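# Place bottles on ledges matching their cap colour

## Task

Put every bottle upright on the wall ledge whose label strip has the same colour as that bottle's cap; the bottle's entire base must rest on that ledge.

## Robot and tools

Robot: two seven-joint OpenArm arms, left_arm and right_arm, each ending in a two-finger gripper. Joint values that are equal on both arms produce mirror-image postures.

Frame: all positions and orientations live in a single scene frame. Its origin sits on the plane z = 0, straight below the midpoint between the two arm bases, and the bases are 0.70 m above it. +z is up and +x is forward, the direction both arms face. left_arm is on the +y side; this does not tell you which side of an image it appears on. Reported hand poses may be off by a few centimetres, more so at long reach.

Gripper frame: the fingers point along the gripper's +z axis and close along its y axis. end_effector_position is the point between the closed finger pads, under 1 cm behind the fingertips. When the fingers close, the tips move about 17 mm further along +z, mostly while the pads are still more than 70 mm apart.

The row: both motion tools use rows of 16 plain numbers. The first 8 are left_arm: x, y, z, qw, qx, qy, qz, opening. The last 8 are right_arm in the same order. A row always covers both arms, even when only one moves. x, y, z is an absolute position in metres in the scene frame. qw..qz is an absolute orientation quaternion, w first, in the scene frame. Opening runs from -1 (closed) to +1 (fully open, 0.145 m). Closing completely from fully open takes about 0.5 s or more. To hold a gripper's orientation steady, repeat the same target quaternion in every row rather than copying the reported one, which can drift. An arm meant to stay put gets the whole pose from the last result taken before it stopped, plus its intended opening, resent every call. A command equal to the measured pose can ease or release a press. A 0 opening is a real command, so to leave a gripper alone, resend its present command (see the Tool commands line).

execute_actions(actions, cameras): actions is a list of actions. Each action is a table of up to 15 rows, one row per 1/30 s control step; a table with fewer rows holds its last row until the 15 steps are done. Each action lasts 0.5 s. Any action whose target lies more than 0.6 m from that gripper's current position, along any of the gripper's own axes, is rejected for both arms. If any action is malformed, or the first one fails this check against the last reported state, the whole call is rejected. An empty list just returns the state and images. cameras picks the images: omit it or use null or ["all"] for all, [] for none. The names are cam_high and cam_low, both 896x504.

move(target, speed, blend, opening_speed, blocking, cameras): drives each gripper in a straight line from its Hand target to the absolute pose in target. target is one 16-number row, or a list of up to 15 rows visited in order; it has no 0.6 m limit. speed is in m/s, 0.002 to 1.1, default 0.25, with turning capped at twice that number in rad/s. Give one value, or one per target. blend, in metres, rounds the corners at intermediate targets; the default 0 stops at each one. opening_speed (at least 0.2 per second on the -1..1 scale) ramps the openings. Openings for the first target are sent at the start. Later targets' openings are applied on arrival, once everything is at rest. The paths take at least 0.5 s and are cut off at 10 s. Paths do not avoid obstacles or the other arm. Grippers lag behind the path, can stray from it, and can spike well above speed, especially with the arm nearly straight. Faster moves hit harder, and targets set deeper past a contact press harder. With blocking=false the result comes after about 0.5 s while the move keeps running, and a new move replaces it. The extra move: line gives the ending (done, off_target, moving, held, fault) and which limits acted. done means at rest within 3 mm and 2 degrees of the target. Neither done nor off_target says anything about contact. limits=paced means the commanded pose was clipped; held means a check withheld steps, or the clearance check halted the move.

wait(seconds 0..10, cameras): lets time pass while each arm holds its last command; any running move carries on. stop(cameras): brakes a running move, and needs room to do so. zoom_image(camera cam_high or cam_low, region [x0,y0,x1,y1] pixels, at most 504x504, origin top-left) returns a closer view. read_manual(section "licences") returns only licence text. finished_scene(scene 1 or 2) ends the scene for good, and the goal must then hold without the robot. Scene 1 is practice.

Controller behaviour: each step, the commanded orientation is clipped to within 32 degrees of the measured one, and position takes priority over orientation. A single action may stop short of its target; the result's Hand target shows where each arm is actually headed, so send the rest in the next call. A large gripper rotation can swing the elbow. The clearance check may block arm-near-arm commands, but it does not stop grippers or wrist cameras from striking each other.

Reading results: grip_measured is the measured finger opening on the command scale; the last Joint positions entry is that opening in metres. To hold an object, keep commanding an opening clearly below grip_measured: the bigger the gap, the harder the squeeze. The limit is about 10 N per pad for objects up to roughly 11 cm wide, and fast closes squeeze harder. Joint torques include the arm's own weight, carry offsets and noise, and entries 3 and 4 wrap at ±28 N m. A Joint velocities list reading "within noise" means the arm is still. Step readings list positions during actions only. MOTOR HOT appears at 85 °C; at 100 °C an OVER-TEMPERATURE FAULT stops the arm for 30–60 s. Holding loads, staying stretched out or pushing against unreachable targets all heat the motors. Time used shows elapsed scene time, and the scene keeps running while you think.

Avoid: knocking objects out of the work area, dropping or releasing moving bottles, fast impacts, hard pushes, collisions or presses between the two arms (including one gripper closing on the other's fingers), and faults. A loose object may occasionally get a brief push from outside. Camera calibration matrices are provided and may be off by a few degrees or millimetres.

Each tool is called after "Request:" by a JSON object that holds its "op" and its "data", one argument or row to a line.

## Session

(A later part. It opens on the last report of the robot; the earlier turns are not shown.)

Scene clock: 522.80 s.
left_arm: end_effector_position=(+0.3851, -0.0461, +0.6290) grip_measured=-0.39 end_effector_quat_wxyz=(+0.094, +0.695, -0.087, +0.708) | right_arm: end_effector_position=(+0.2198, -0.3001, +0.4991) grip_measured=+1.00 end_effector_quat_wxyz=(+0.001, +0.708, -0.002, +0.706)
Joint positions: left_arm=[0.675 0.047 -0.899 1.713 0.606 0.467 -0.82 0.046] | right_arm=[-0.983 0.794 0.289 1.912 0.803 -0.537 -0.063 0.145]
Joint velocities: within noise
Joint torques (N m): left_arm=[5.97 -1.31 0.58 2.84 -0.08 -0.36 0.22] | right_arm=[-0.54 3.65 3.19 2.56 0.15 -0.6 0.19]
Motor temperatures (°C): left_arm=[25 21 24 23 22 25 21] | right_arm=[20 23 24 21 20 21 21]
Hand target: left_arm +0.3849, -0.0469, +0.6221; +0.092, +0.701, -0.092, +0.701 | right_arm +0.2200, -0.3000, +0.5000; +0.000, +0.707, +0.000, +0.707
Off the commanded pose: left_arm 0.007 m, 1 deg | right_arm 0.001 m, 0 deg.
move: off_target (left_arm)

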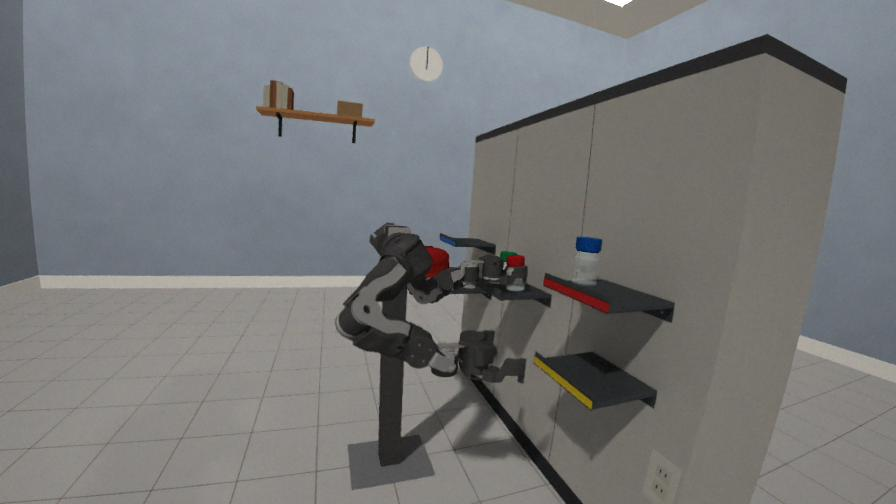

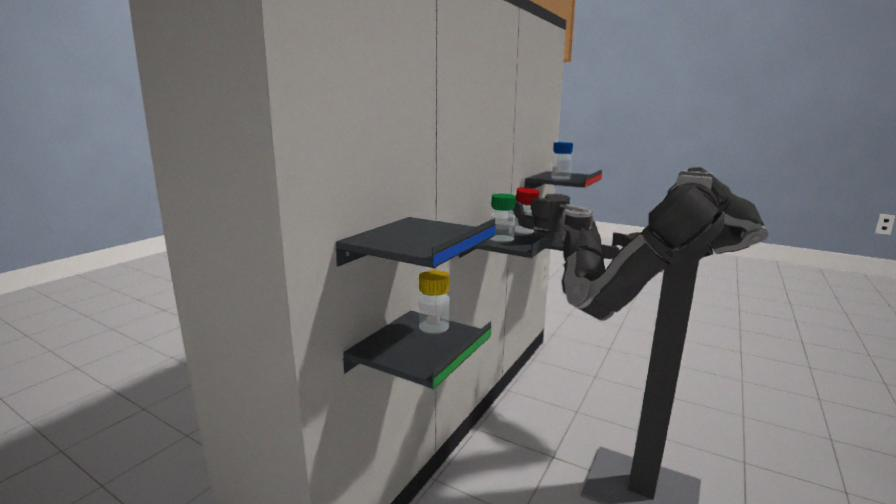

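Request:
{"op": "move", "data": {
  "target": [
    [0.385,-0.047,0.628,0.0923,0.7009,-0.0923,0.7009,0.05,0.22,-0.3,0.5,0,0.7071,0,0.7071,1],
    [0.27,-0.02,0.63,0.0923,0.7009,-0.0923,0.7009,0.05,0.22,-0.3,0.5,0,0.7071,0,0.7071,1]
  ],
  "speed": 0.12,
  "opening_speed": 1.2
}}

Request:
{"op": "zoom_image", "data": {
  "camera": "cam_high",
  "region": [440, 220, 560, 310]
}}

Request:
{"op": "zoom_image", "data": {
  "camera": "cam_low",
  "region": [470, 150, 620, 270]
}}

Scene clock: 533.97 s.
left_arm: end_effector_position=(+0.2696, -0.0212, +0.6308) grip_measured=+0.05 end_effector_quat_wxyz=(+0.096, +0.700, -0.093, +0.701) | right_arm: end_effector_position=(+0.2198, -0.3001, +0.4991) grip_measured=+1.00 end_effector_quat_wxyz=(+0.001, +0.708, -0.002, +0.706)
Joint positions: left_arm=[0.346 0.135 -1.047 2.266 0.484 0.694 -1.069 0.079] | right_arm=[-0.983 0.794 0.289 1.912 0.803 -0.537 -0.063 0.145]
Joint velocities: within noise
Joint torques (N m): left_arm=[3.92 -1.57 0.81 3.71 -0.28 -0.28 -0.03] | right_arm=[-0.54 3.6 3.15 2.52 0.16 -0.54 0.17]
Motor temperatures (°C): left_arm=[25 21 23 22 22 25 21] | right_arm=[20 23 24 21 20 21 21]
Hand target: left_arm +0.2700, -0.0200, +0.6300; +0.092, +0.701, -0.092, +0.701 | right_arm +0.2200, -0.3000, +0.5000; +0.000, +0.707, +0.000, +0.707
Off the commanded pose: left_arm 0.002 m, 0 deg | right_arm 0.001 m, 0 deg.
move: done

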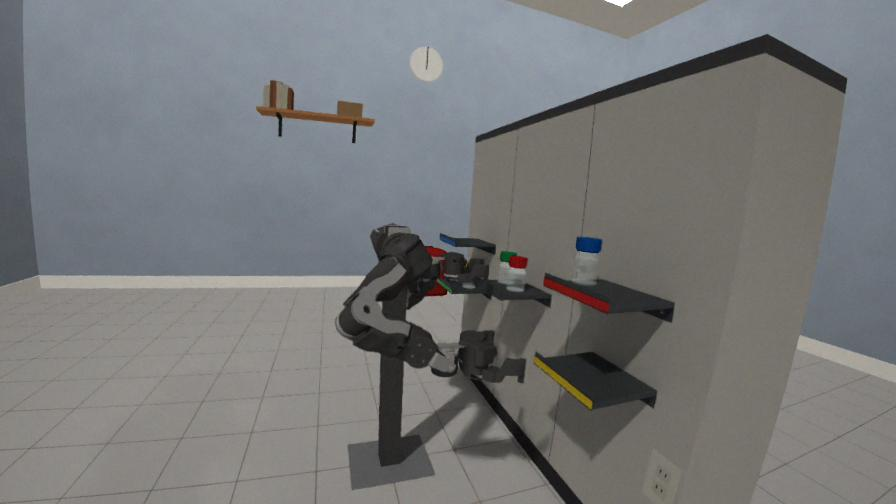

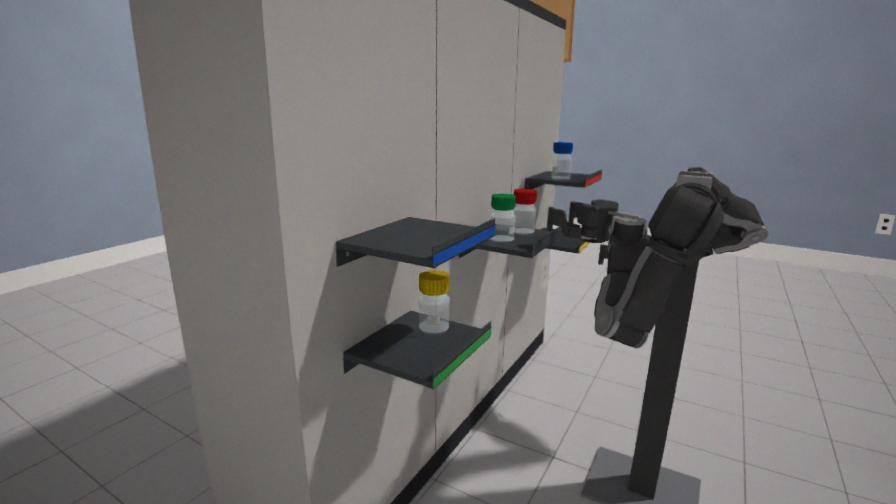

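Scaled by 4.200 from the camera's 896x504 image, which has a finer 1280x720 frame.

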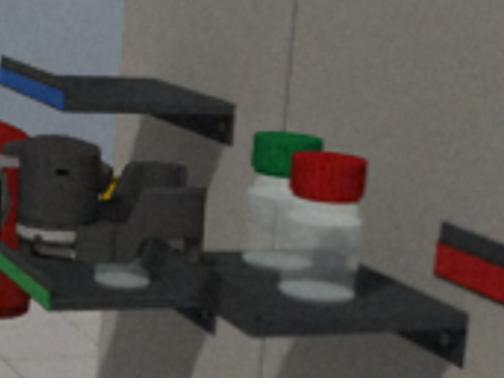

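Scaled by 3.360 from the camera's 896x504 image, which has a finer 1280x720 frame.

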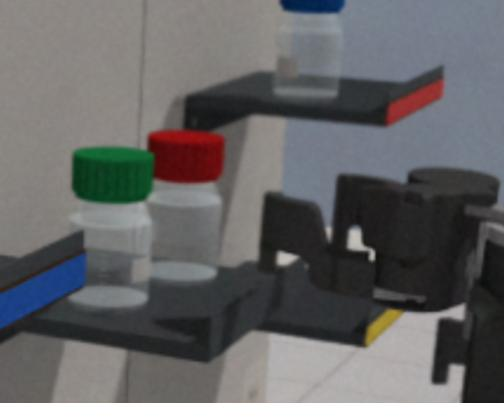

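Request:
{"op": "move", "data": {
  "target": [
    [0.22,0.22,0.5,0,0.7071,0,0.7071,0.05,0.22,-0.12,0.58,-0.0923,0.7009,0.0923,0.7009,0.15],
    [0.22,0.22,0.5,0,0.7071,0,0.7071,0.05,0.28,-0.06,0.632,-0.0923,0.7009,0.0923,0.7009,0.15]
  ],
  "speed": 0.25,
  "blend": 0.03
}}

Scene clock: 557.30 s.
left_arm: end_effector_position=(+0.2198, +0.2185, +0.5003) grip_measured=+0.05 end_effector_quat_wxyz=(+0.002, +0.707, +0.000, +0.707) | right_arm: end_effector_position=(+0.2800, -0.0587, +0.6319) grip_measured=+0.15 end_effector_quat_wxyz=(-0.094, +0.694, +0.091, +0.708)
Joint positions: left_arm=[-0.453 1.263 -0.74 2.113 0.452 -0.685 -1.03 0.079] | right_arm=[0.018 0.258 -0.516 2.442 0.305 0.713 -0.472 0.087]
Joint velocities: within noise
Joint torques (N m): left_arm=[1.23 4.73 1.25 3.11 -0.21 -0.46 0.04] | right_arm=[2.41 -0.59 1.06 2.91 -0.12 -0.31 -0.08]
Motor temperatures (°C): left_arm=[24 21 23 23 22 24 21] | right_arm=[20 23 24 21 20 21 21]
Hand target: left_arm +0.2200, +0.2200, +0.5001; +0.000, +0.707, +0.000, +0.707 | right_arm +0.2807, -0.0597, +0.6316; -0.091, +0.695, +0.090, +0.708
Off the commanded pose: left_arm 0.002 m, 0 deg | right_arm 0.001 m, 1 deg.
joint read past its limit (right arm) — joint 4 (elbow), upper limit, where the elbow is as bent as it goes.
joint sent to its limit (right arm) — joint 4 (elbow), upper limit, where the elbow is as bent as it goes. The joint targets still meet the commanded pose.
move: done

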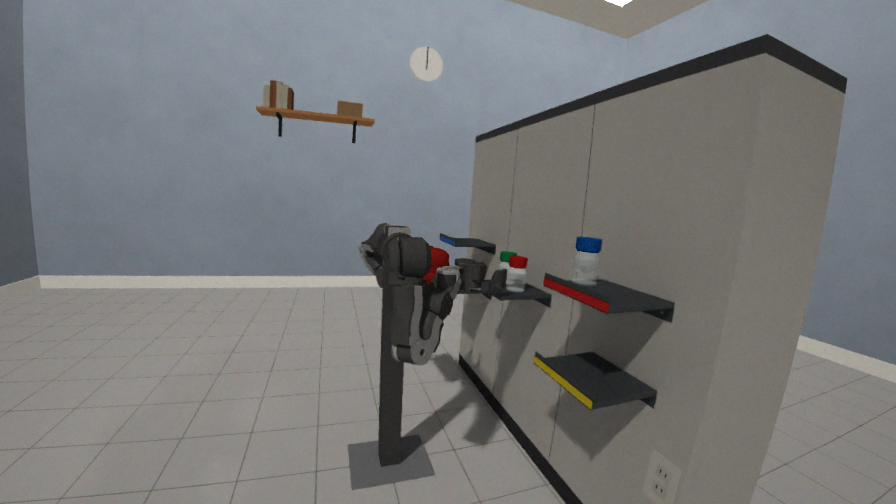

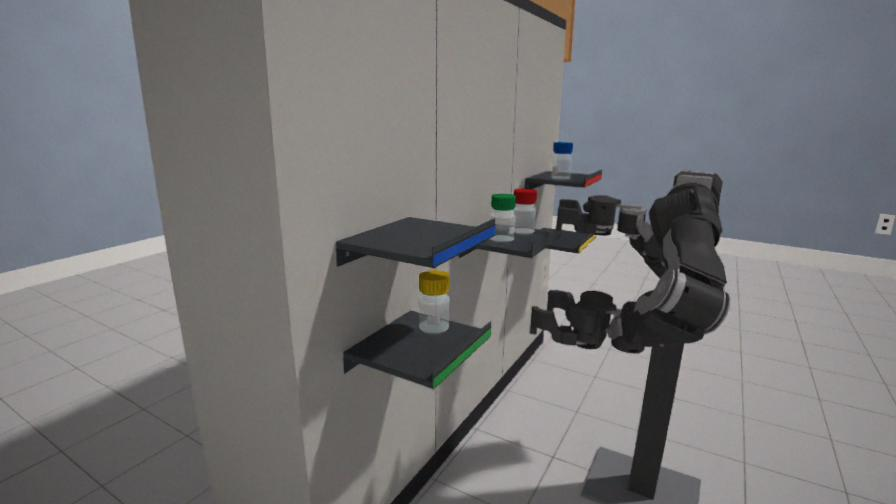

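Request:
{"op": "move", "data": {
  "target": [
    [0.22,0.22,0.5,0,0.7071,0,0.7071,0.05,0.285,-0.076,0.632,-0.0923,0.7009,0.0923,0.7009,0.08],
    [0.22,0.22,0.5,0,0.7071,0,0.7071,0.05,0.384,-0.049,0.632,-0.0923,0.7009,0.0923,0.7009,0.08],
    [0.22,0.22,0.5,0,0.7071,0,0.7071,0.05,0.384,-0.049,0.632,-0.0923,0.7009,0.0923,0.7009,-0.6],
    [0.22,0.22,0.5,0,0.7071,0,0.7071,0.05,0.384,-0.049,0.67,-0.0923,0.7009,0.0923,0.7009,-0.6]
  ],
  "speed": 0.12,
  "opening_speed": 1.2
}}

Request:
{"op": "zoom_image", "data": {
  "camera": "cam_high",
  "region": [440, 220, 560, 310]
}}

Request:
{"op": "zoom_image", "data": {
  "camera": "cam_low",
  "region": [470, 150, 620, 270]
}}

Scene clock: 580.63 s.
left_arm: end_effector_position=(+0.2198, +0.2185, +0.5003) grip_measured=+0.05 end_effector_quat_wxyz=(+0.002, +0.707, +0.000, +0.707) | right_arm: end_effector_position=(+0.3845, -0.0490, +0.6680) grip_measured=-0.38 end_effector_quat_wxyz=(-0.095, +0.703, +0.092, +0.699)
Joint positions: left_arm=[-0.453 1.263 -0.74 2.113 0.452 -0.685 -1.03 0.079] | right_arm=[0.579 0.21 -0.481 1.994 0.621 0.785 -0.52 0.047]
Joint velocities: within noise
Joint torques (N m): left_arm=[1.23 4.73 1.25 3.11 -0.21 -0.46 0.04] | right_arm=[6.18 -0.3 0.9 3.34 -0.13 -0.34 -0.21]
Motor temperatures (°C): left_arm=[23 22 23 22 22 24 21] | right_arm=[21 23 23 21 20 21 21]
Hand target: left_arm +0.2200, +0.2200, +0.5001; +0.000, +0.707, +0.000, +0.707 | right_arm +0.3840, -0.0490, +0.6699; -0.092, +0.701, +0.092, +0.701
Off the commanded pose: left_arm 0.002 m, 0 deg | right_arm 0.002 m, 0 deg.
joint sent to its limit (right arm) — joint 6 (wrist pitch), upper limit. The joint targets still meet the commanded pose.
move: done

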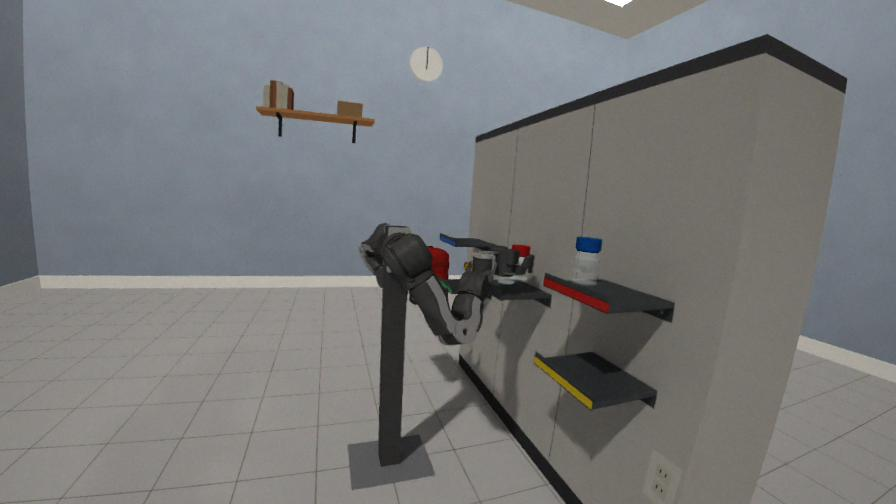

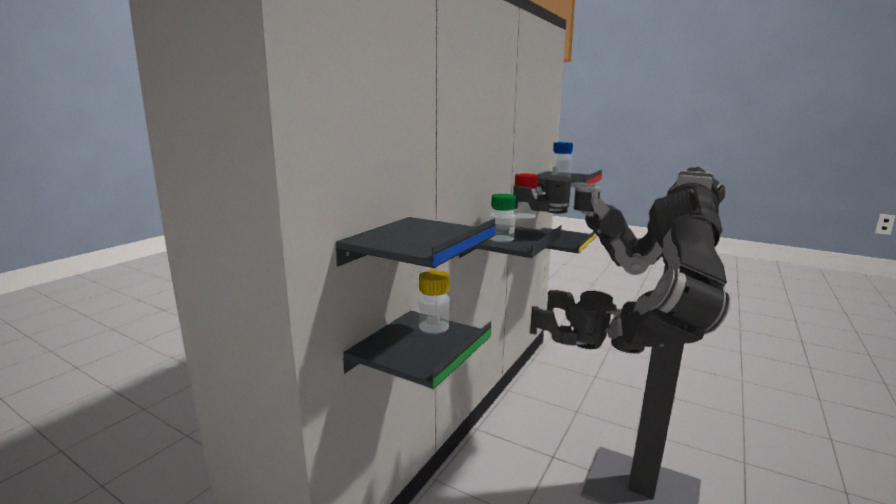

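Scaled by 4.200 from the camera's 896x504 image, which has a finer 1280x720 frame.

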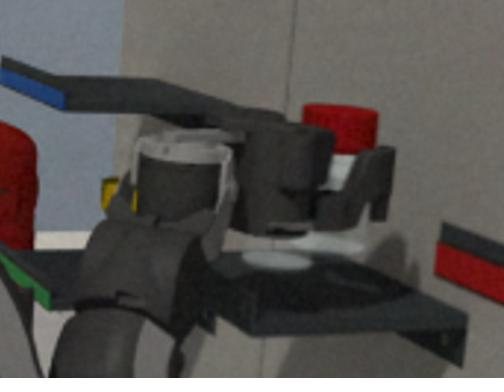

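Scaled by 3.360 from the camera's 896x504 image, which has a finer 1280x720 frame.

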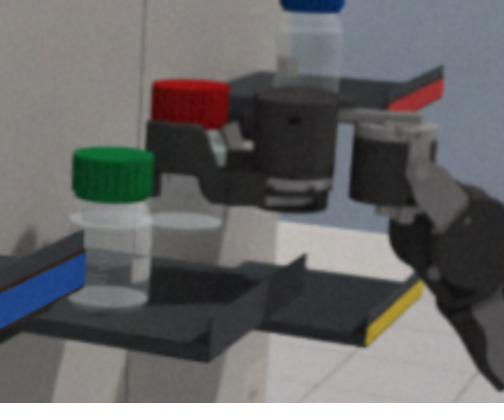

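Request:
{"op": "move", "data": {
  "target": [
    [0.22,0.22,0.5,0,0.7071,0,0.7071,0.05,0.26,-0.09,0.672,-0.0923,0.7009,0.0923,0.7009,-0.6],
    [0.22,0.22,0.5,0,0.7071,0,0.7071,0.05,0.235,-0.25,0.70,0.0616,0.7044,-0.0616,0.7044,-0.6],
    [0.22,0.22,0.5,0,0.7071,0,0.7071,0.05,0.265,-0.365,0.75,0.183,0.683,-0.183,0.683,-0.6]
  ],
  "speed": 0.2,
  "blend": 0.02
}}

Scene clock: 597.40 s.
left_arm: end_effector_position=(+0.2198, +0.2185, +0.5003) grip_measured=+0.05 end_effector_quat_wxyz=(+0.002, +0.707, +0.000, +0.707) | right_arm: end_effector_position=(+0.2650, -0.3652, +0.7498) grip_measured=-0.39 end_effector_quat_wxyz=(+0.181, +0.683, -0.183, +0.684)
Joint positions: left_arm=[-0.453 1.263 -0.74 2.113 0.452 -0.685 -1.03 0.079] | right_arm=[-0.143 1.093 0.817 2.255 1.559 0.785 -0.963 0.046]
Joint velocities: within noise
Joint torques (N m): left_arm=[1.23 4.73 1.25 3.11 -0.21 -0.46 0.04] | right_arm=[2.49 6.76 1.95 0.83 -0.22 -0.19 -0.16]
Motor temperatures (°C): left_arm=[22 23 23 22 22 24 21] | right_arm=[22 23 23 21 20 21 21]
Hand target: left_arm +0.2200, +0.2200, +0.5001; +0.000, +0.707, +0.000, +0.707 | right_arm +0.2650, -0.3650, +0.7501; +0.183, +0.683, -0.183, +0.683
Off the commanded pose: left_arm 0.002 m, 0 deg | right_arm 0.000 m, 0 deg.
joint sent to its limit (right arm) — joint 5 (forearm roll), upper limit; joint 6 (wrist pitch), upper limit. The joint targets still meet the commanded pose.
move: done

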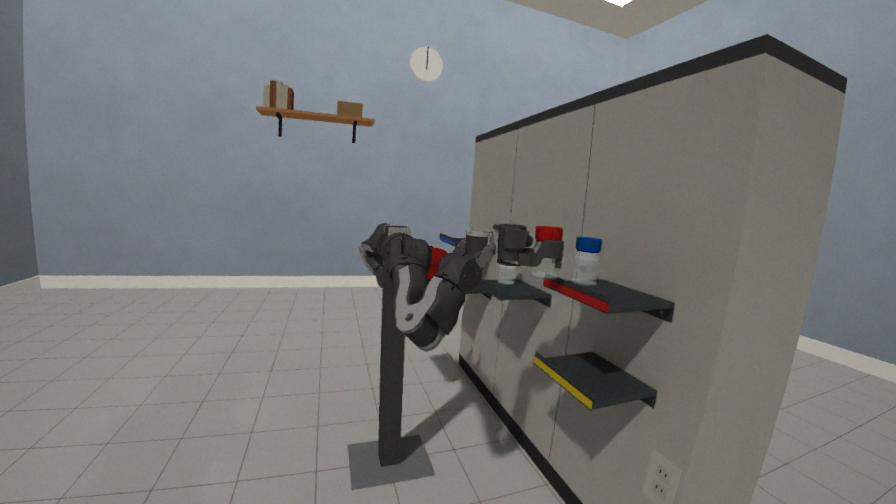

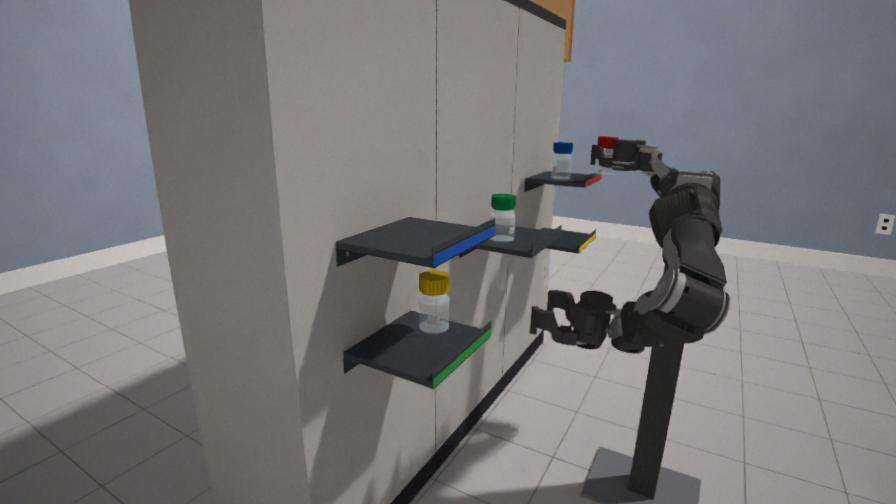

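Request:
{"op": "move", "data": {
  "target": [
    [0.22,0.22,0.5,0,0.7071,0,0.7071,0.05,0.385,-0.43,0.752,0.183,0.683,-0.183,0.683,-0.6],
    [0.22,0.22,0.5,0,0.7071,0,0.7071,0.05,0.385,-0.43,0.728,0.183,0.683,-0.183,0.683,-0.6]
  ],
  "speed": [0.15,0.05]
}}

Request:
{"op": "zoom_image", "data": {
  "camera": "cam_high",
  "region": [500, 210, 680, 340]
}}

Scene clock: 607.43 s.
left_arm: end_effector_position=(+0.2198, +0.2185, +0.5003) grip_measured=+0.05 end_effector_quat_wxyz=(+0.002, +0.707, +0.000, +0.707) | right_arm: end_effector_position=(+0.3849, -0.4302, +0.7279) grip_measured=-0.54 end_effector_quat_wxyz=(+0.195, +0.677, -0.166, +0.690)
Joint positions: left_arm=[-0.453 1.263 -0.74 2.113 0.452 -0.685 -1.03 0.079] | right_arm=[-1.311 1.707 1.4 1.539 1.557 0.086 -0.615 0.035]
Joint velocities: within noise
Joint torques (N m): left_arm=[1.25 4.76 1.25 3.12 -0.21 -0.46 0.04] | right_arm=[4.05 2.41 5.57 0.29 -0.16 -0.19 -0.08]
Motor temperatures (°C): left_arm=[22 23 23 22 22 24 21] | right_arm=[21 24 23 20 20 21 21]
Hand target: left_arm +0.2200, +0.2200, +0.5001; +0.000, +0.707, +0.000, +0.707 | right_arm +0.3849, -0.4301, +0.7280; +0.195, +0.678, -0.167, +0.689
Off the commanded pose: left_arm 0.002 m, 0 deg | right_arm 0.000 m, 3 deg.
joint sent to its limit (right arm) — joint 1 (shoulder pitch), lower limit; joint 5 (forearm roll), upper limit. The joint targets still meet the commanded pose.
move: off_target (right_arm)

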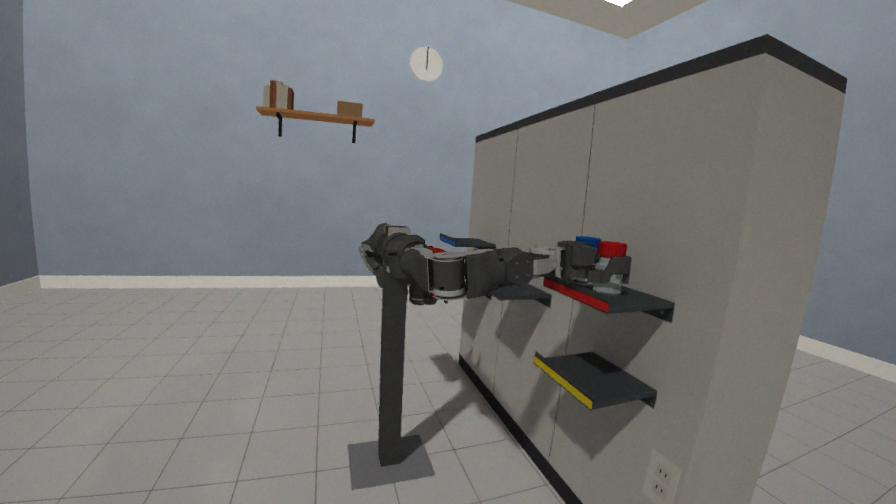

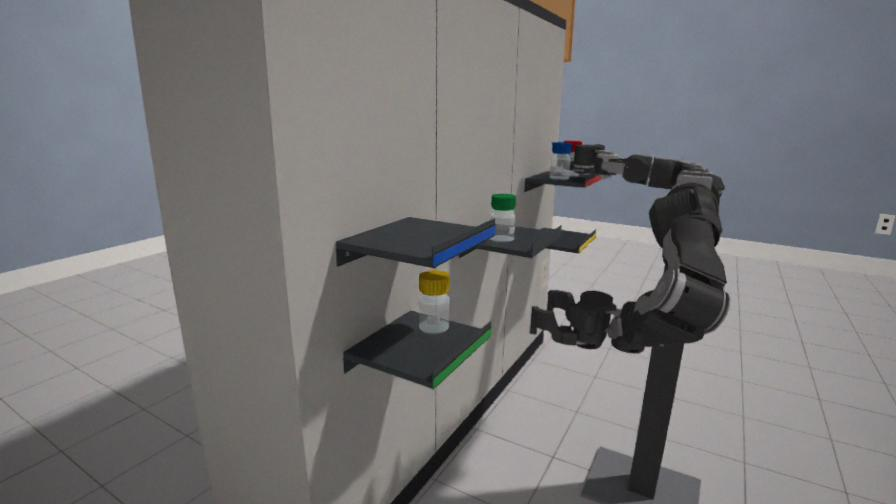

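Scaled by 2.800 from the camera's 896x504 image, which has a finer 1280x720 frame.

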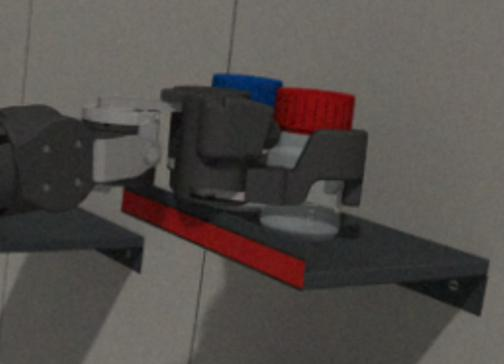

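Request:
{"op": "zoom_image", "data": {
  "camera": "cam_low",
  "region": [510, 120, 630, 210]
}}

Request:
{"op": "move", "data": {
  "target": [
    [0.22,0.22,0.5,0,0.7071,0,0.7071,0.05,0.385,-0.43,0.722,0.183,0.683,-0.183,0.683,-0.6]
  ],
  "speed": [0.03]
}}

Request:
{"op": "zoom_image", "data": {
  "camera": "cam_high",
  "region": [520, 220, 640, 330]
}}

Request:
{"op": "zoom_image", "data": {
  "camera": "cam_low",
  "region": [510, 120, 630, 210]
}}

Scaled by 4.200 from the camera's 896x504 image, which has a finer 1280x720 frame.

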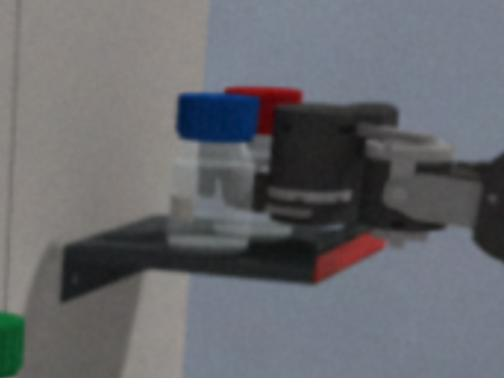

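Scene clock: 623.10 s.
left_arm: end_effector_position=(+0.2198, +0.2185, +0.5003) grip_measured=+0.05 end_effector_quat_wxyz=(+0.002, +0.707, +0.000, +0.707) | right_arm: end_effector_position=(+0.3852, -0.4294, +0.7277) grip_measured=-0.54 end_effector_quat_wxyz=(+0.193, +0.672, -0.167, +0.695)
Joint positions: left_arm=[-0.453 1.263 -0.74 2.113 0.452 -0.685 -1.03 0.079] | right_arm=[-1.31 1.707 1.389 1.541 1.557 0.061 -0.615 0.035]
Joint velocities: within noise
Joint torques (N m): left_arm=[1.25 4.73 1.25 3.11 -0.21 -0.46 0.04] | right_arm=[3.84 1.83 2.26 0.57 -0.15 -0.29 -0.15]
Motor temperatures (°C): left_arm=[22 23 23 22 22 24 21] | right_arm=[21 23 24 20 20 21 21]
Hand target: left_arm +0.2200, +0.2200, +0.5001; +0.000, +0.707, +0.000, +0.707 | right_arm +0.3848, -0.4301, +0.7221; +0.196, +0.678, -0.167, +0.689
Off the commanded pose: left_arm 0.002 m, 0 deg | right_arm 0.006 m, 3 deg.
joint sent to its limit (right arm) — joint 1 (shoulder pitch), lower limit; joint 5 (forearm roll), upper limit. The joint targets still meet the commanded pose.
move: off_target (right_arm)

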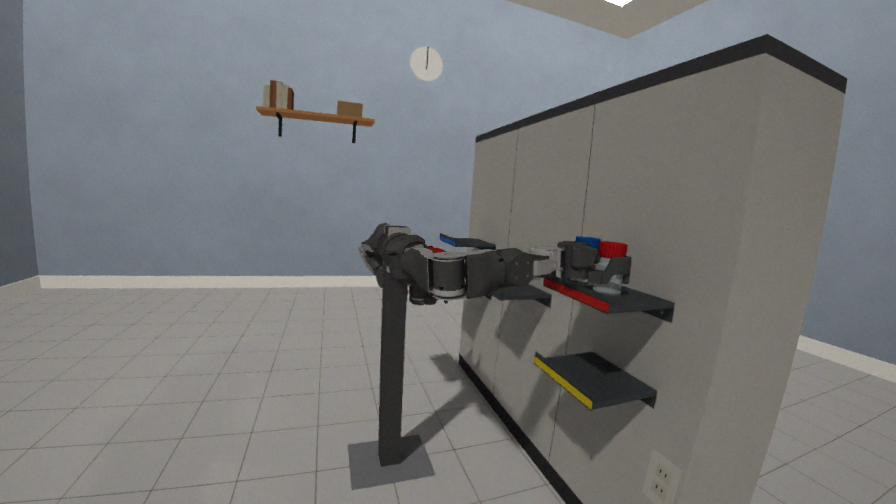

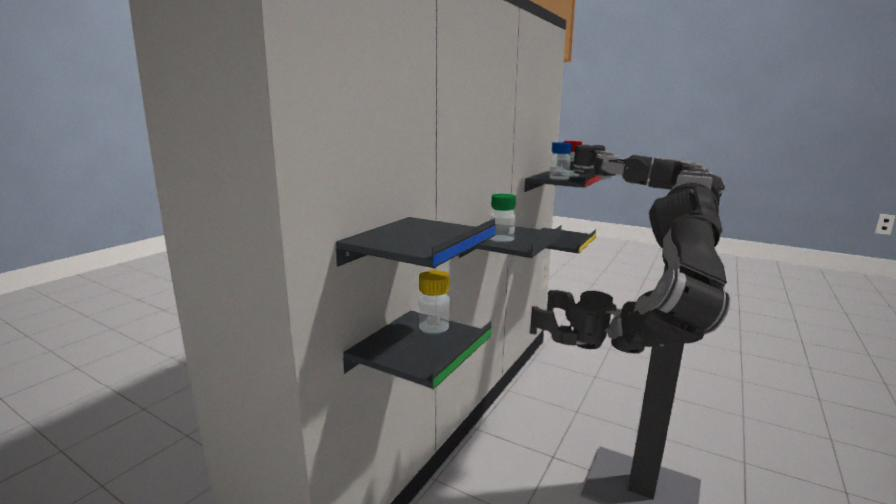

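Scaled by 4.200 from the camera's 896x504 image, which has a finer 1280x720 frame.

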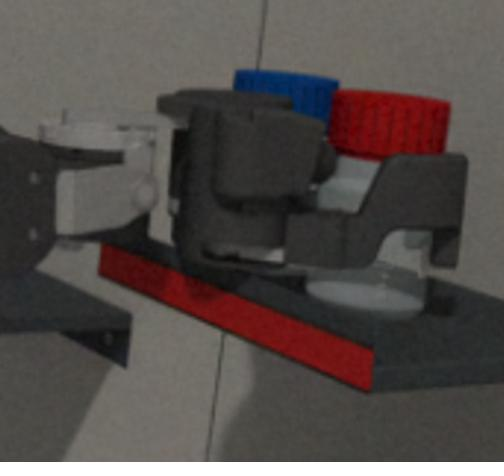

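Scaled by 4.200 from the camera's 896x504 image, which has a finer 1280x720 frame.

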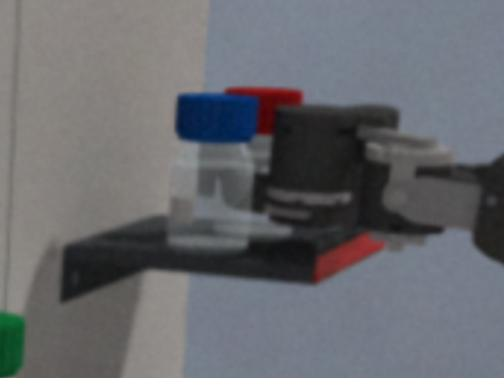

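Request:
{"op": "move", "data": {
  "target": [
    [0.22,0.22,0.5,0,0.7071,0,0.7071,0.05,0.385,-0.43,0.727,0.183,0.683,-0.183,0.683,0.1],
    [0.22,0.22,0.5,0,0.7071,0,0.7071,0.05,0.268,-0.363,0.729,0.183,0.683,-0.183,0.683,0.1]
  ],
  "speed": [0.1],
  "opening_speed": 1.2
}}

Request:
{"op": "zoom_image", "data": {
  "camera": "cam_high",
  "region": [520, 220, 640, 330]
}}

Request:
{"op": "zoom_image", "data": {
  "camera": "cam_low",
  "region": [510, 120, 630, 210]
}}

speed must be one number or one for each of the 2 targets, got a list of 1; nothing of the call was run

Scaled by 4.200 from the camera's 896x504 image, which has a finer 1280x720 frame.

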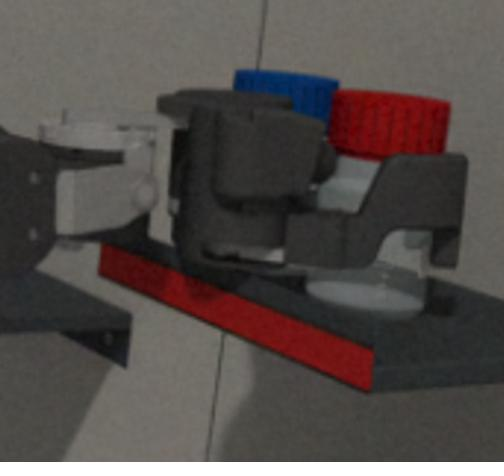

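Scaled by 4.200 from the camera's 896x504 image, which has a finer 1280x720 frame.

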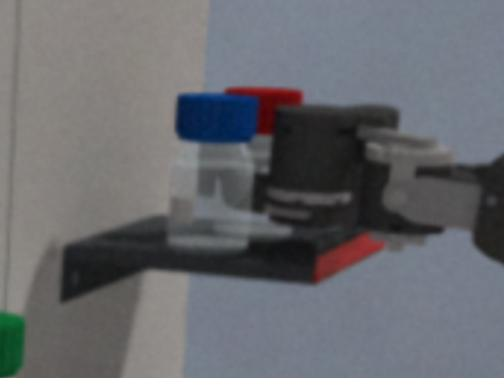

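Request:
{"op": "move", "data": {
  "target": [
    [0.22,0.22,0.5,0,0.7071,0,0.7071,0.05,0.385,-0.43,0.727,0.183,0.683,-0.183,0.683,0.1],
    [0.22,0.22,0.5,0,0.7071,0,0.7071,0.05,0.268,-0.363,0.731,0.183,0.683,-0.183,0.683,0.1]
  ],
  "speed": 0.1,
  "opening_speed": 1.2
}}

Request:
{"op": "zoom_image", "data": {
  "camera": "cam_high",
  "region": [520, 220, 640, 330]
}}

Request:
{"op": "zoom_image", "data": {
  "camera": "cam_low",
  "region": [510, 120, 630, 210]
}}

Scene clock: 646.37 s.
left_arm: end_effector_position=(+0.2198, +0.2185, +0.5003) grip_measured=+0.05 end_effector_quat_wxyz=(+0.002, +0.707, +0.000, +0.707) | right_arm: end_effector_position=(+0.2682, -0.3625, +0.7331) grip_measured=+0.10 end_effector_quat_wxyz=(+0.182, +0.681, -0.181, +0.686)
Joint positions: left_arm=[-0.453 1.263 -0.74 2.113 0.452 -0.685 -1.03 0.079] | right_arm=[-0.581 1.177 1.019 2.274 1.559 0.506 -0.928 0.083]
Joint velocities: within noise
Joint torques (N m): left_arm=[1.23 4.73 1.25 3.11 -0.21 -0.46 0.04] | right_arm=[2.04 4.68 1.95 0.66 -0.28 -0.17 -0.14]
Motor temperatures (°C): left_arm=[22 23 23 22 22 24 21] | right_arm=[21 23 24 20 20 20 21]
Hand target: left_arm +0.2200, +0.2200, +0.5001; +0.000, +0.707, +0.000, +0.707 | right_arm +0.2680, -0.3630, +0.7311; +0.183, +0.683, -0.183, +0.683
Off the commanded pose: left_arm 0.002 m, 0 deg | right_arm 0.002 m, 1 deg.
joint sent to its limit (right arm) — joint 5 (forearm roll), upper limit. The joint targets still meet the commanded pose.
move: done

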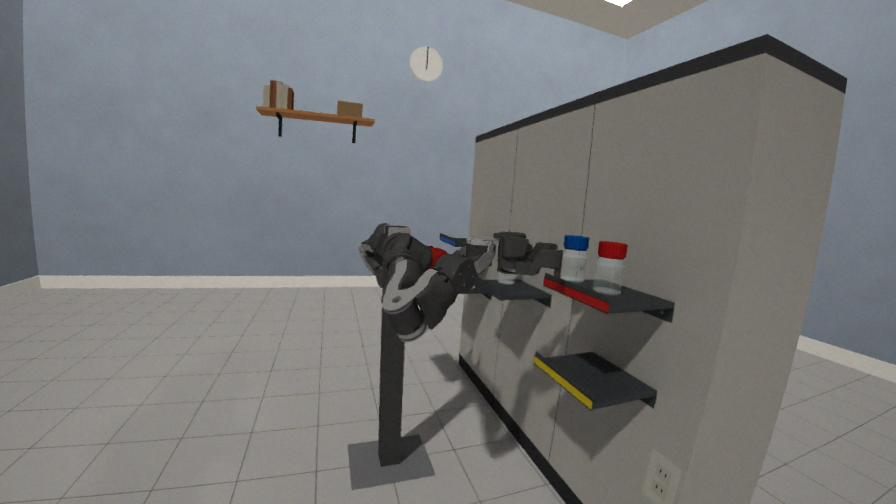

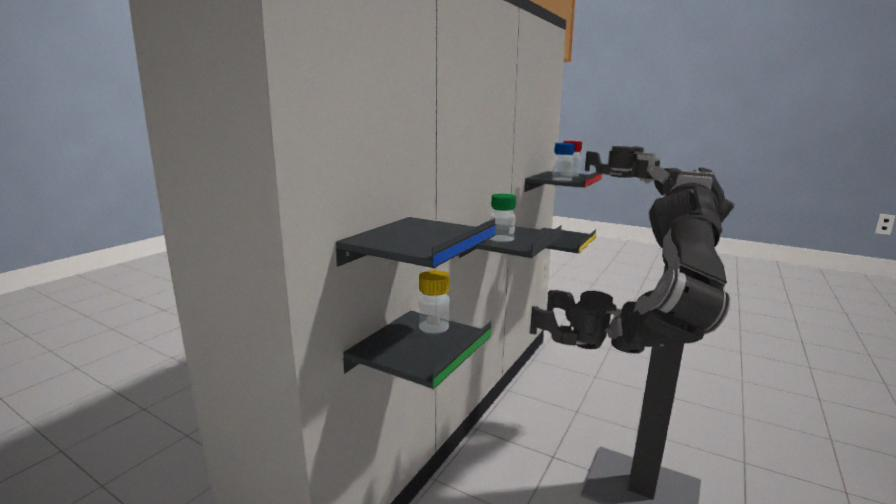

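Scaled by 4.200 from the camera's 896x504 image, which has a finer 1280x720 frame.

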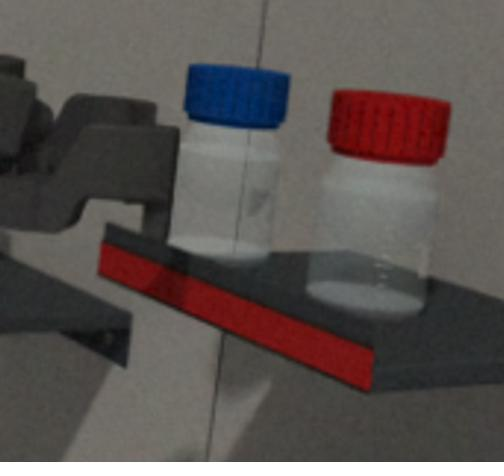

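Scaled by 4.200 from the camera's 896x504 image, which has a finer 1280x720 frame.

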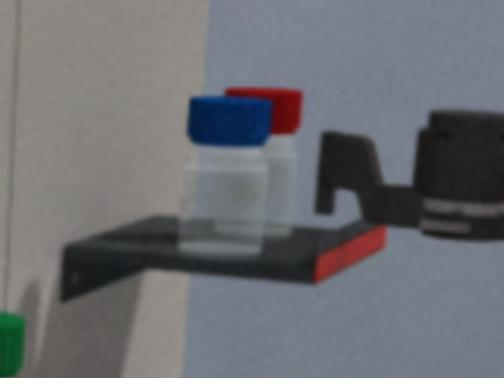

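Request:
{"op": "move", "data": {
  "target": [
    [0.11,0.36,0.20,-0.219,0.825,-0.507,0.121,0.05,0.2,-0.3,0.5,0.219,0.825,0.507,0.121,0.1],
    [0.11,0.36,0.20,-0.219,0.825,-0.507,0.121,0.05,0.11,-0.36,0.20,0.219,0.825,0.507,0.121,0.1],
    [0.25,0.15,0.5,0,0.7071,0,0.7071,0.2,0.25,-0.15,0.5,0,0.7071,0,0.7071,0.2]
  ],
  "speed": 0.3
}}

Scene clock: 699.50 s.
left_arm: end_effector_position=(+0.2498, +0.1492, +0.4994) grip_measured=+0.20 end_effector_quat_wxyz=(+0.003, +0.707, -0.002, +0.707) | right_arm: end_effector_position=(+0.2499, -0.1491, +0.4988) grip_measured=+0.20 end_effector_quat_wxyz=(-0.002, +0.709, +0.001, +0.705)
Joint positions: left_arm=[-0.237 0.86 -0.792 2.11 0.374 -0.27 -0.95 0.09] | right_arm=[-0.618 0.122 -0.092 2.11 0.048 -0.083 -0.137 0.09]
Joint velocities: within noise
Joint torques (N m): left_arm=[1.91 2.41 1.31 5.15 -0.33 -0.34 -0.05] | right_arm=[0.09 0.04 0.29 4.57 -0.02 -0.54 -0.09]
Motor temperatures (°C): left_arm=[22 23 23 22 22 24 21] | right_arm=[21 23 23 20 20 20 21]
Hand target: left_arm +0.2500, +0.1500, +0.5001; +0.000, +0.707, +0.000, +0.707 | right_arm +0.2500, -0.1500, +0.5000; +0.000, +0.707, +0.000, +0.707
Off the commanded pose: left_arm 0.001 m, 0 deg | right_arm 0.001 m, 0 deg.
move: done

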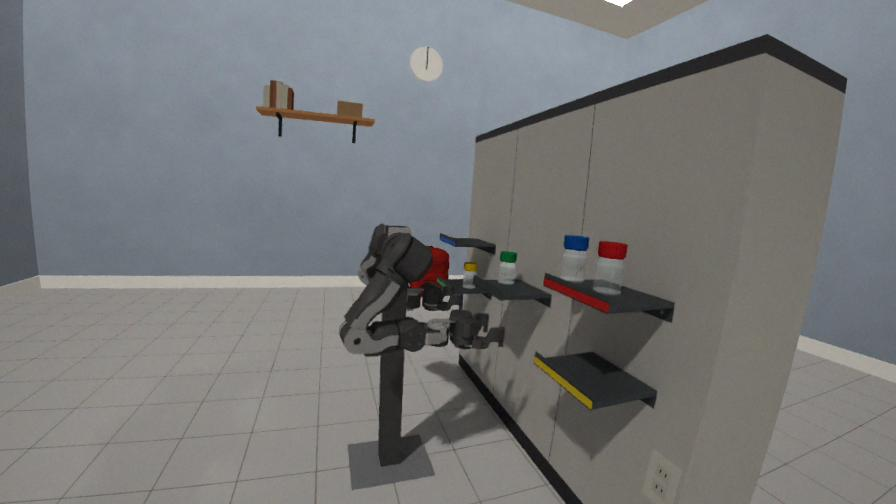

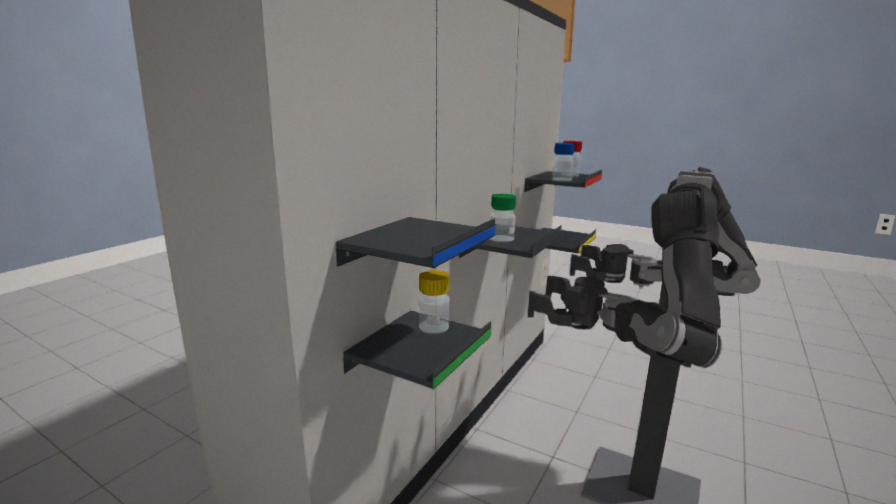

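Request:
{"op": "move", "data": {
  "target": [
    [0.25,0.15,0.5,0,0.7071,0,0.7071,0.2,0.24,-0.2,0.6,0,0.6428,0,0.766,0.2],
    [0.25,0.15,0.5,0,0.7071,0,0.7071,0.2,0.27,-0.28,0.74,0.0668,0.6404,-0.0561,0.7631,0.2]
  ],
  "speed": 0.25,
  "blend": 0.03,
  "cameras": ["cam_high"]
}}

Request:
{"op": "move", "data": {
  "target": [
    [0.25,0.15,0.5,0,0.7071,0,0.7071,0.2,0.378,-0.299,0.74,0.0668,0.6404,-0.0561,0.7631,0.2]
  ],
  "speed": 0.12
}}

Request:
{"op": "zoom_image", "data": {
  "camera": "cam_high",
  "region": [520, 220, 640, 330]
}}

Scene clock: 716.90 s.
left_arm: end_effector_position=(+0.2498, +0.1492, +0.4994) grip_measured=+0.20 end_effector_quat_wxyz=(+0.003, +0.707, -0.002, +0.707) | right_arm: end_effector_position=(+0.2698, -0.2801, +0.7405) grip_measured=+0.20 end_effector_quat_wxyz=(+0.065, +0.639, -0.056, +0.765)
Joint positions: left_arm=[-0.237 0.86 -0.792 2.11 0.374 -0.27 -0.95 0.09] | right_arm=[-0.034 0.761 0.653 2.441 1.146 0.783 -0.49 0.09]
Joint velocities: within noise
Joint torques (N m): left_arm=[1.89 2.41 1.32 5.14 -0.33 -0.34 -0.05] | right_arm=[2.31 5.34 1.01 1.17 -0.04 -0.27 -0.16]
Motor temperatures (°C): left_arm=[22 23 23 23 22 24 21] | right_arm=[21 23 23 21 20 21 21]
Hand target: left_arm +0.2500, +0.1500, +0.5001; +0.000, +0.707, +0.000, +0.707 | right_arm +0.2701, -0.2801, +0.7399; +0.066, +0.640, -0.056, +0.763
Off the commanded pose: left_arm 0.001 m, 0 deg | right_arm 0.001 m, 0 deg.
joint read past its limit (right arm) — joint 4 (elbow), upper limit, where the elbow is as bent as it goes.
joint sent to its limit (right arm) — joint 4 (elbow), upper limit, where the elbow is as bent as it goes; joint 6 (wrist pitch), upper limit. The joint targets still meet the commanded pose.
move: done
Images, in order (width x height): cam_high 896x504.

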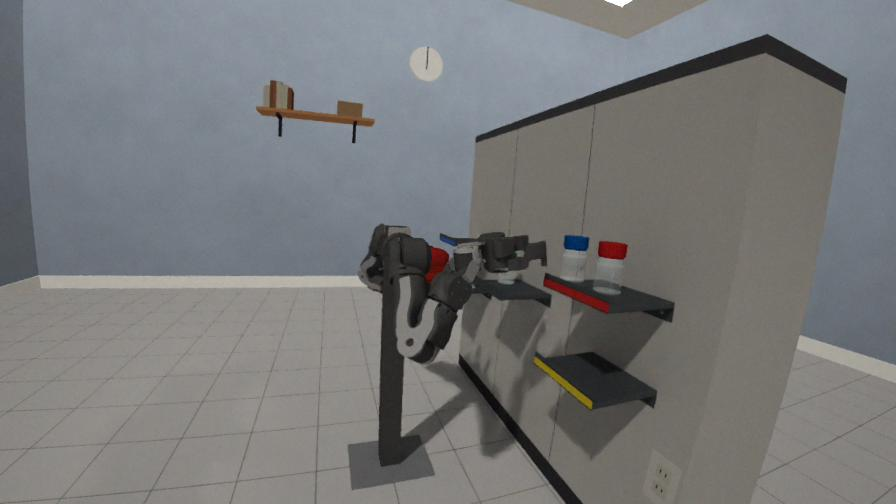

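Scene clock: 718.17 s.
left_arm: end_effector_position=(+0.2498, +0.1492, +0.4994) grip_measured=+0.20 end_effector_quat_wxyz=(+0.003, +0.707, -0.002, +0.707) | right_arm: end_effector_position=(+0.3777, -0.3008, +0.7397) grip_measured=+0.20 end_effector_quat_wxyz=(+0.068, +0.641, -0.059, +0.762)
Joint positions: left_arm=[-0.237 0.86 -0.792 2.11 0.374 -0.27 -0.95 0.09] | right_arm=[0.469 0.866 0.056 1.923 0.96 0.565 -0.436 0.09]
Joint velocities: within noise
Joint torques (N m): left_arm=[1.89 2.41 1.31 5.14 -0.33 -0.34 -0.05] | right_arm=[4.71 4.73 1.95 2.03 -0.15 -0.54 0.18]
Motor temperatures (°C): left_arm=[22 23 23 23 22 24 21] | right_arm=[21 23 23 21 20 21 21]
Hand target: left_arm +0.2500, +0.1500, +0.5001; +0.000, +0.707, +0.000, +0.707 | right_arm +0.3780, -0.2990, +0.7399; +0.067, +0.640, -0.056, +0.763
Off the commanded pose: left_arm 0.001 m, 0 deg | right_arm 0.002 m, 0 deg.
move: done

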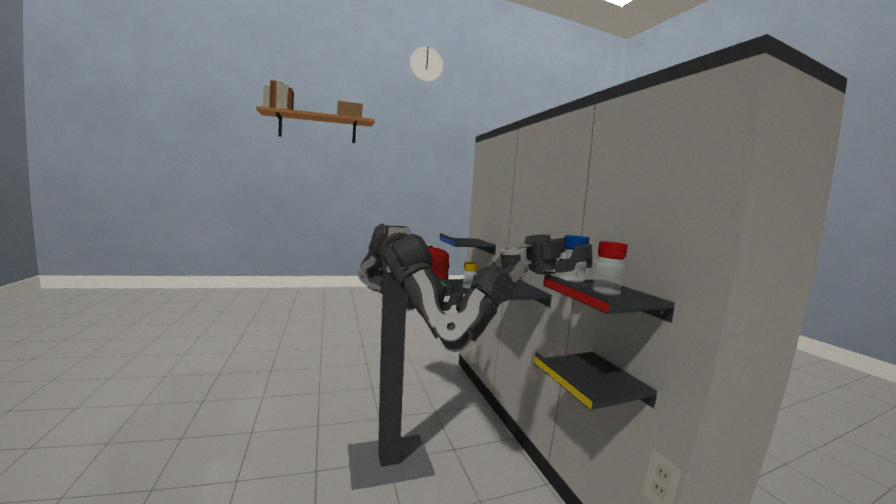

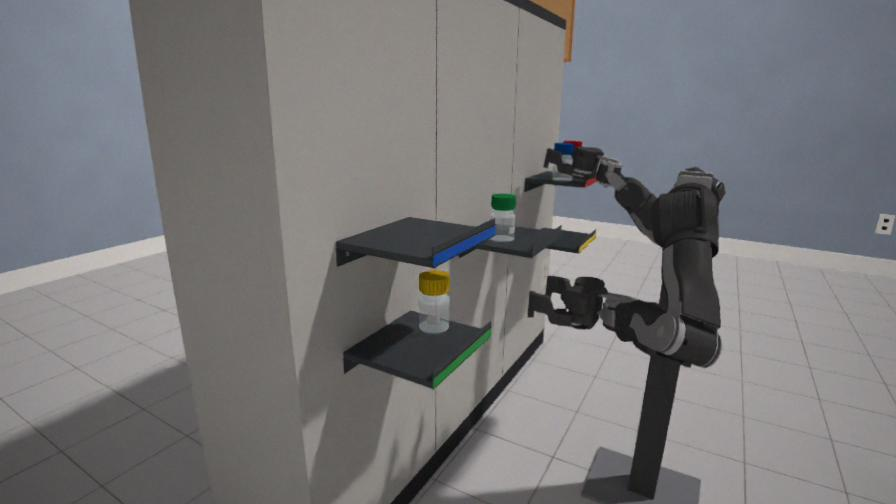

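Scaled by 4.200 from the camera's 896x504 image, which has a finer 1280x720 frame.

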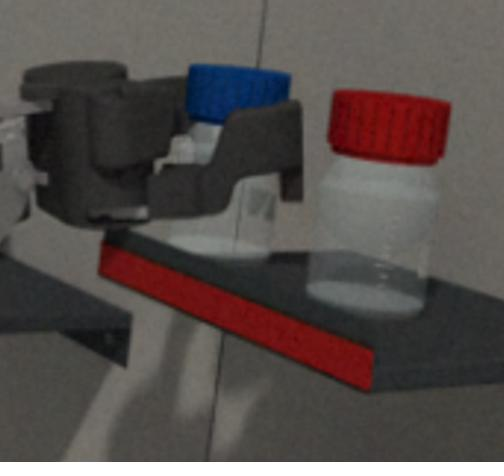

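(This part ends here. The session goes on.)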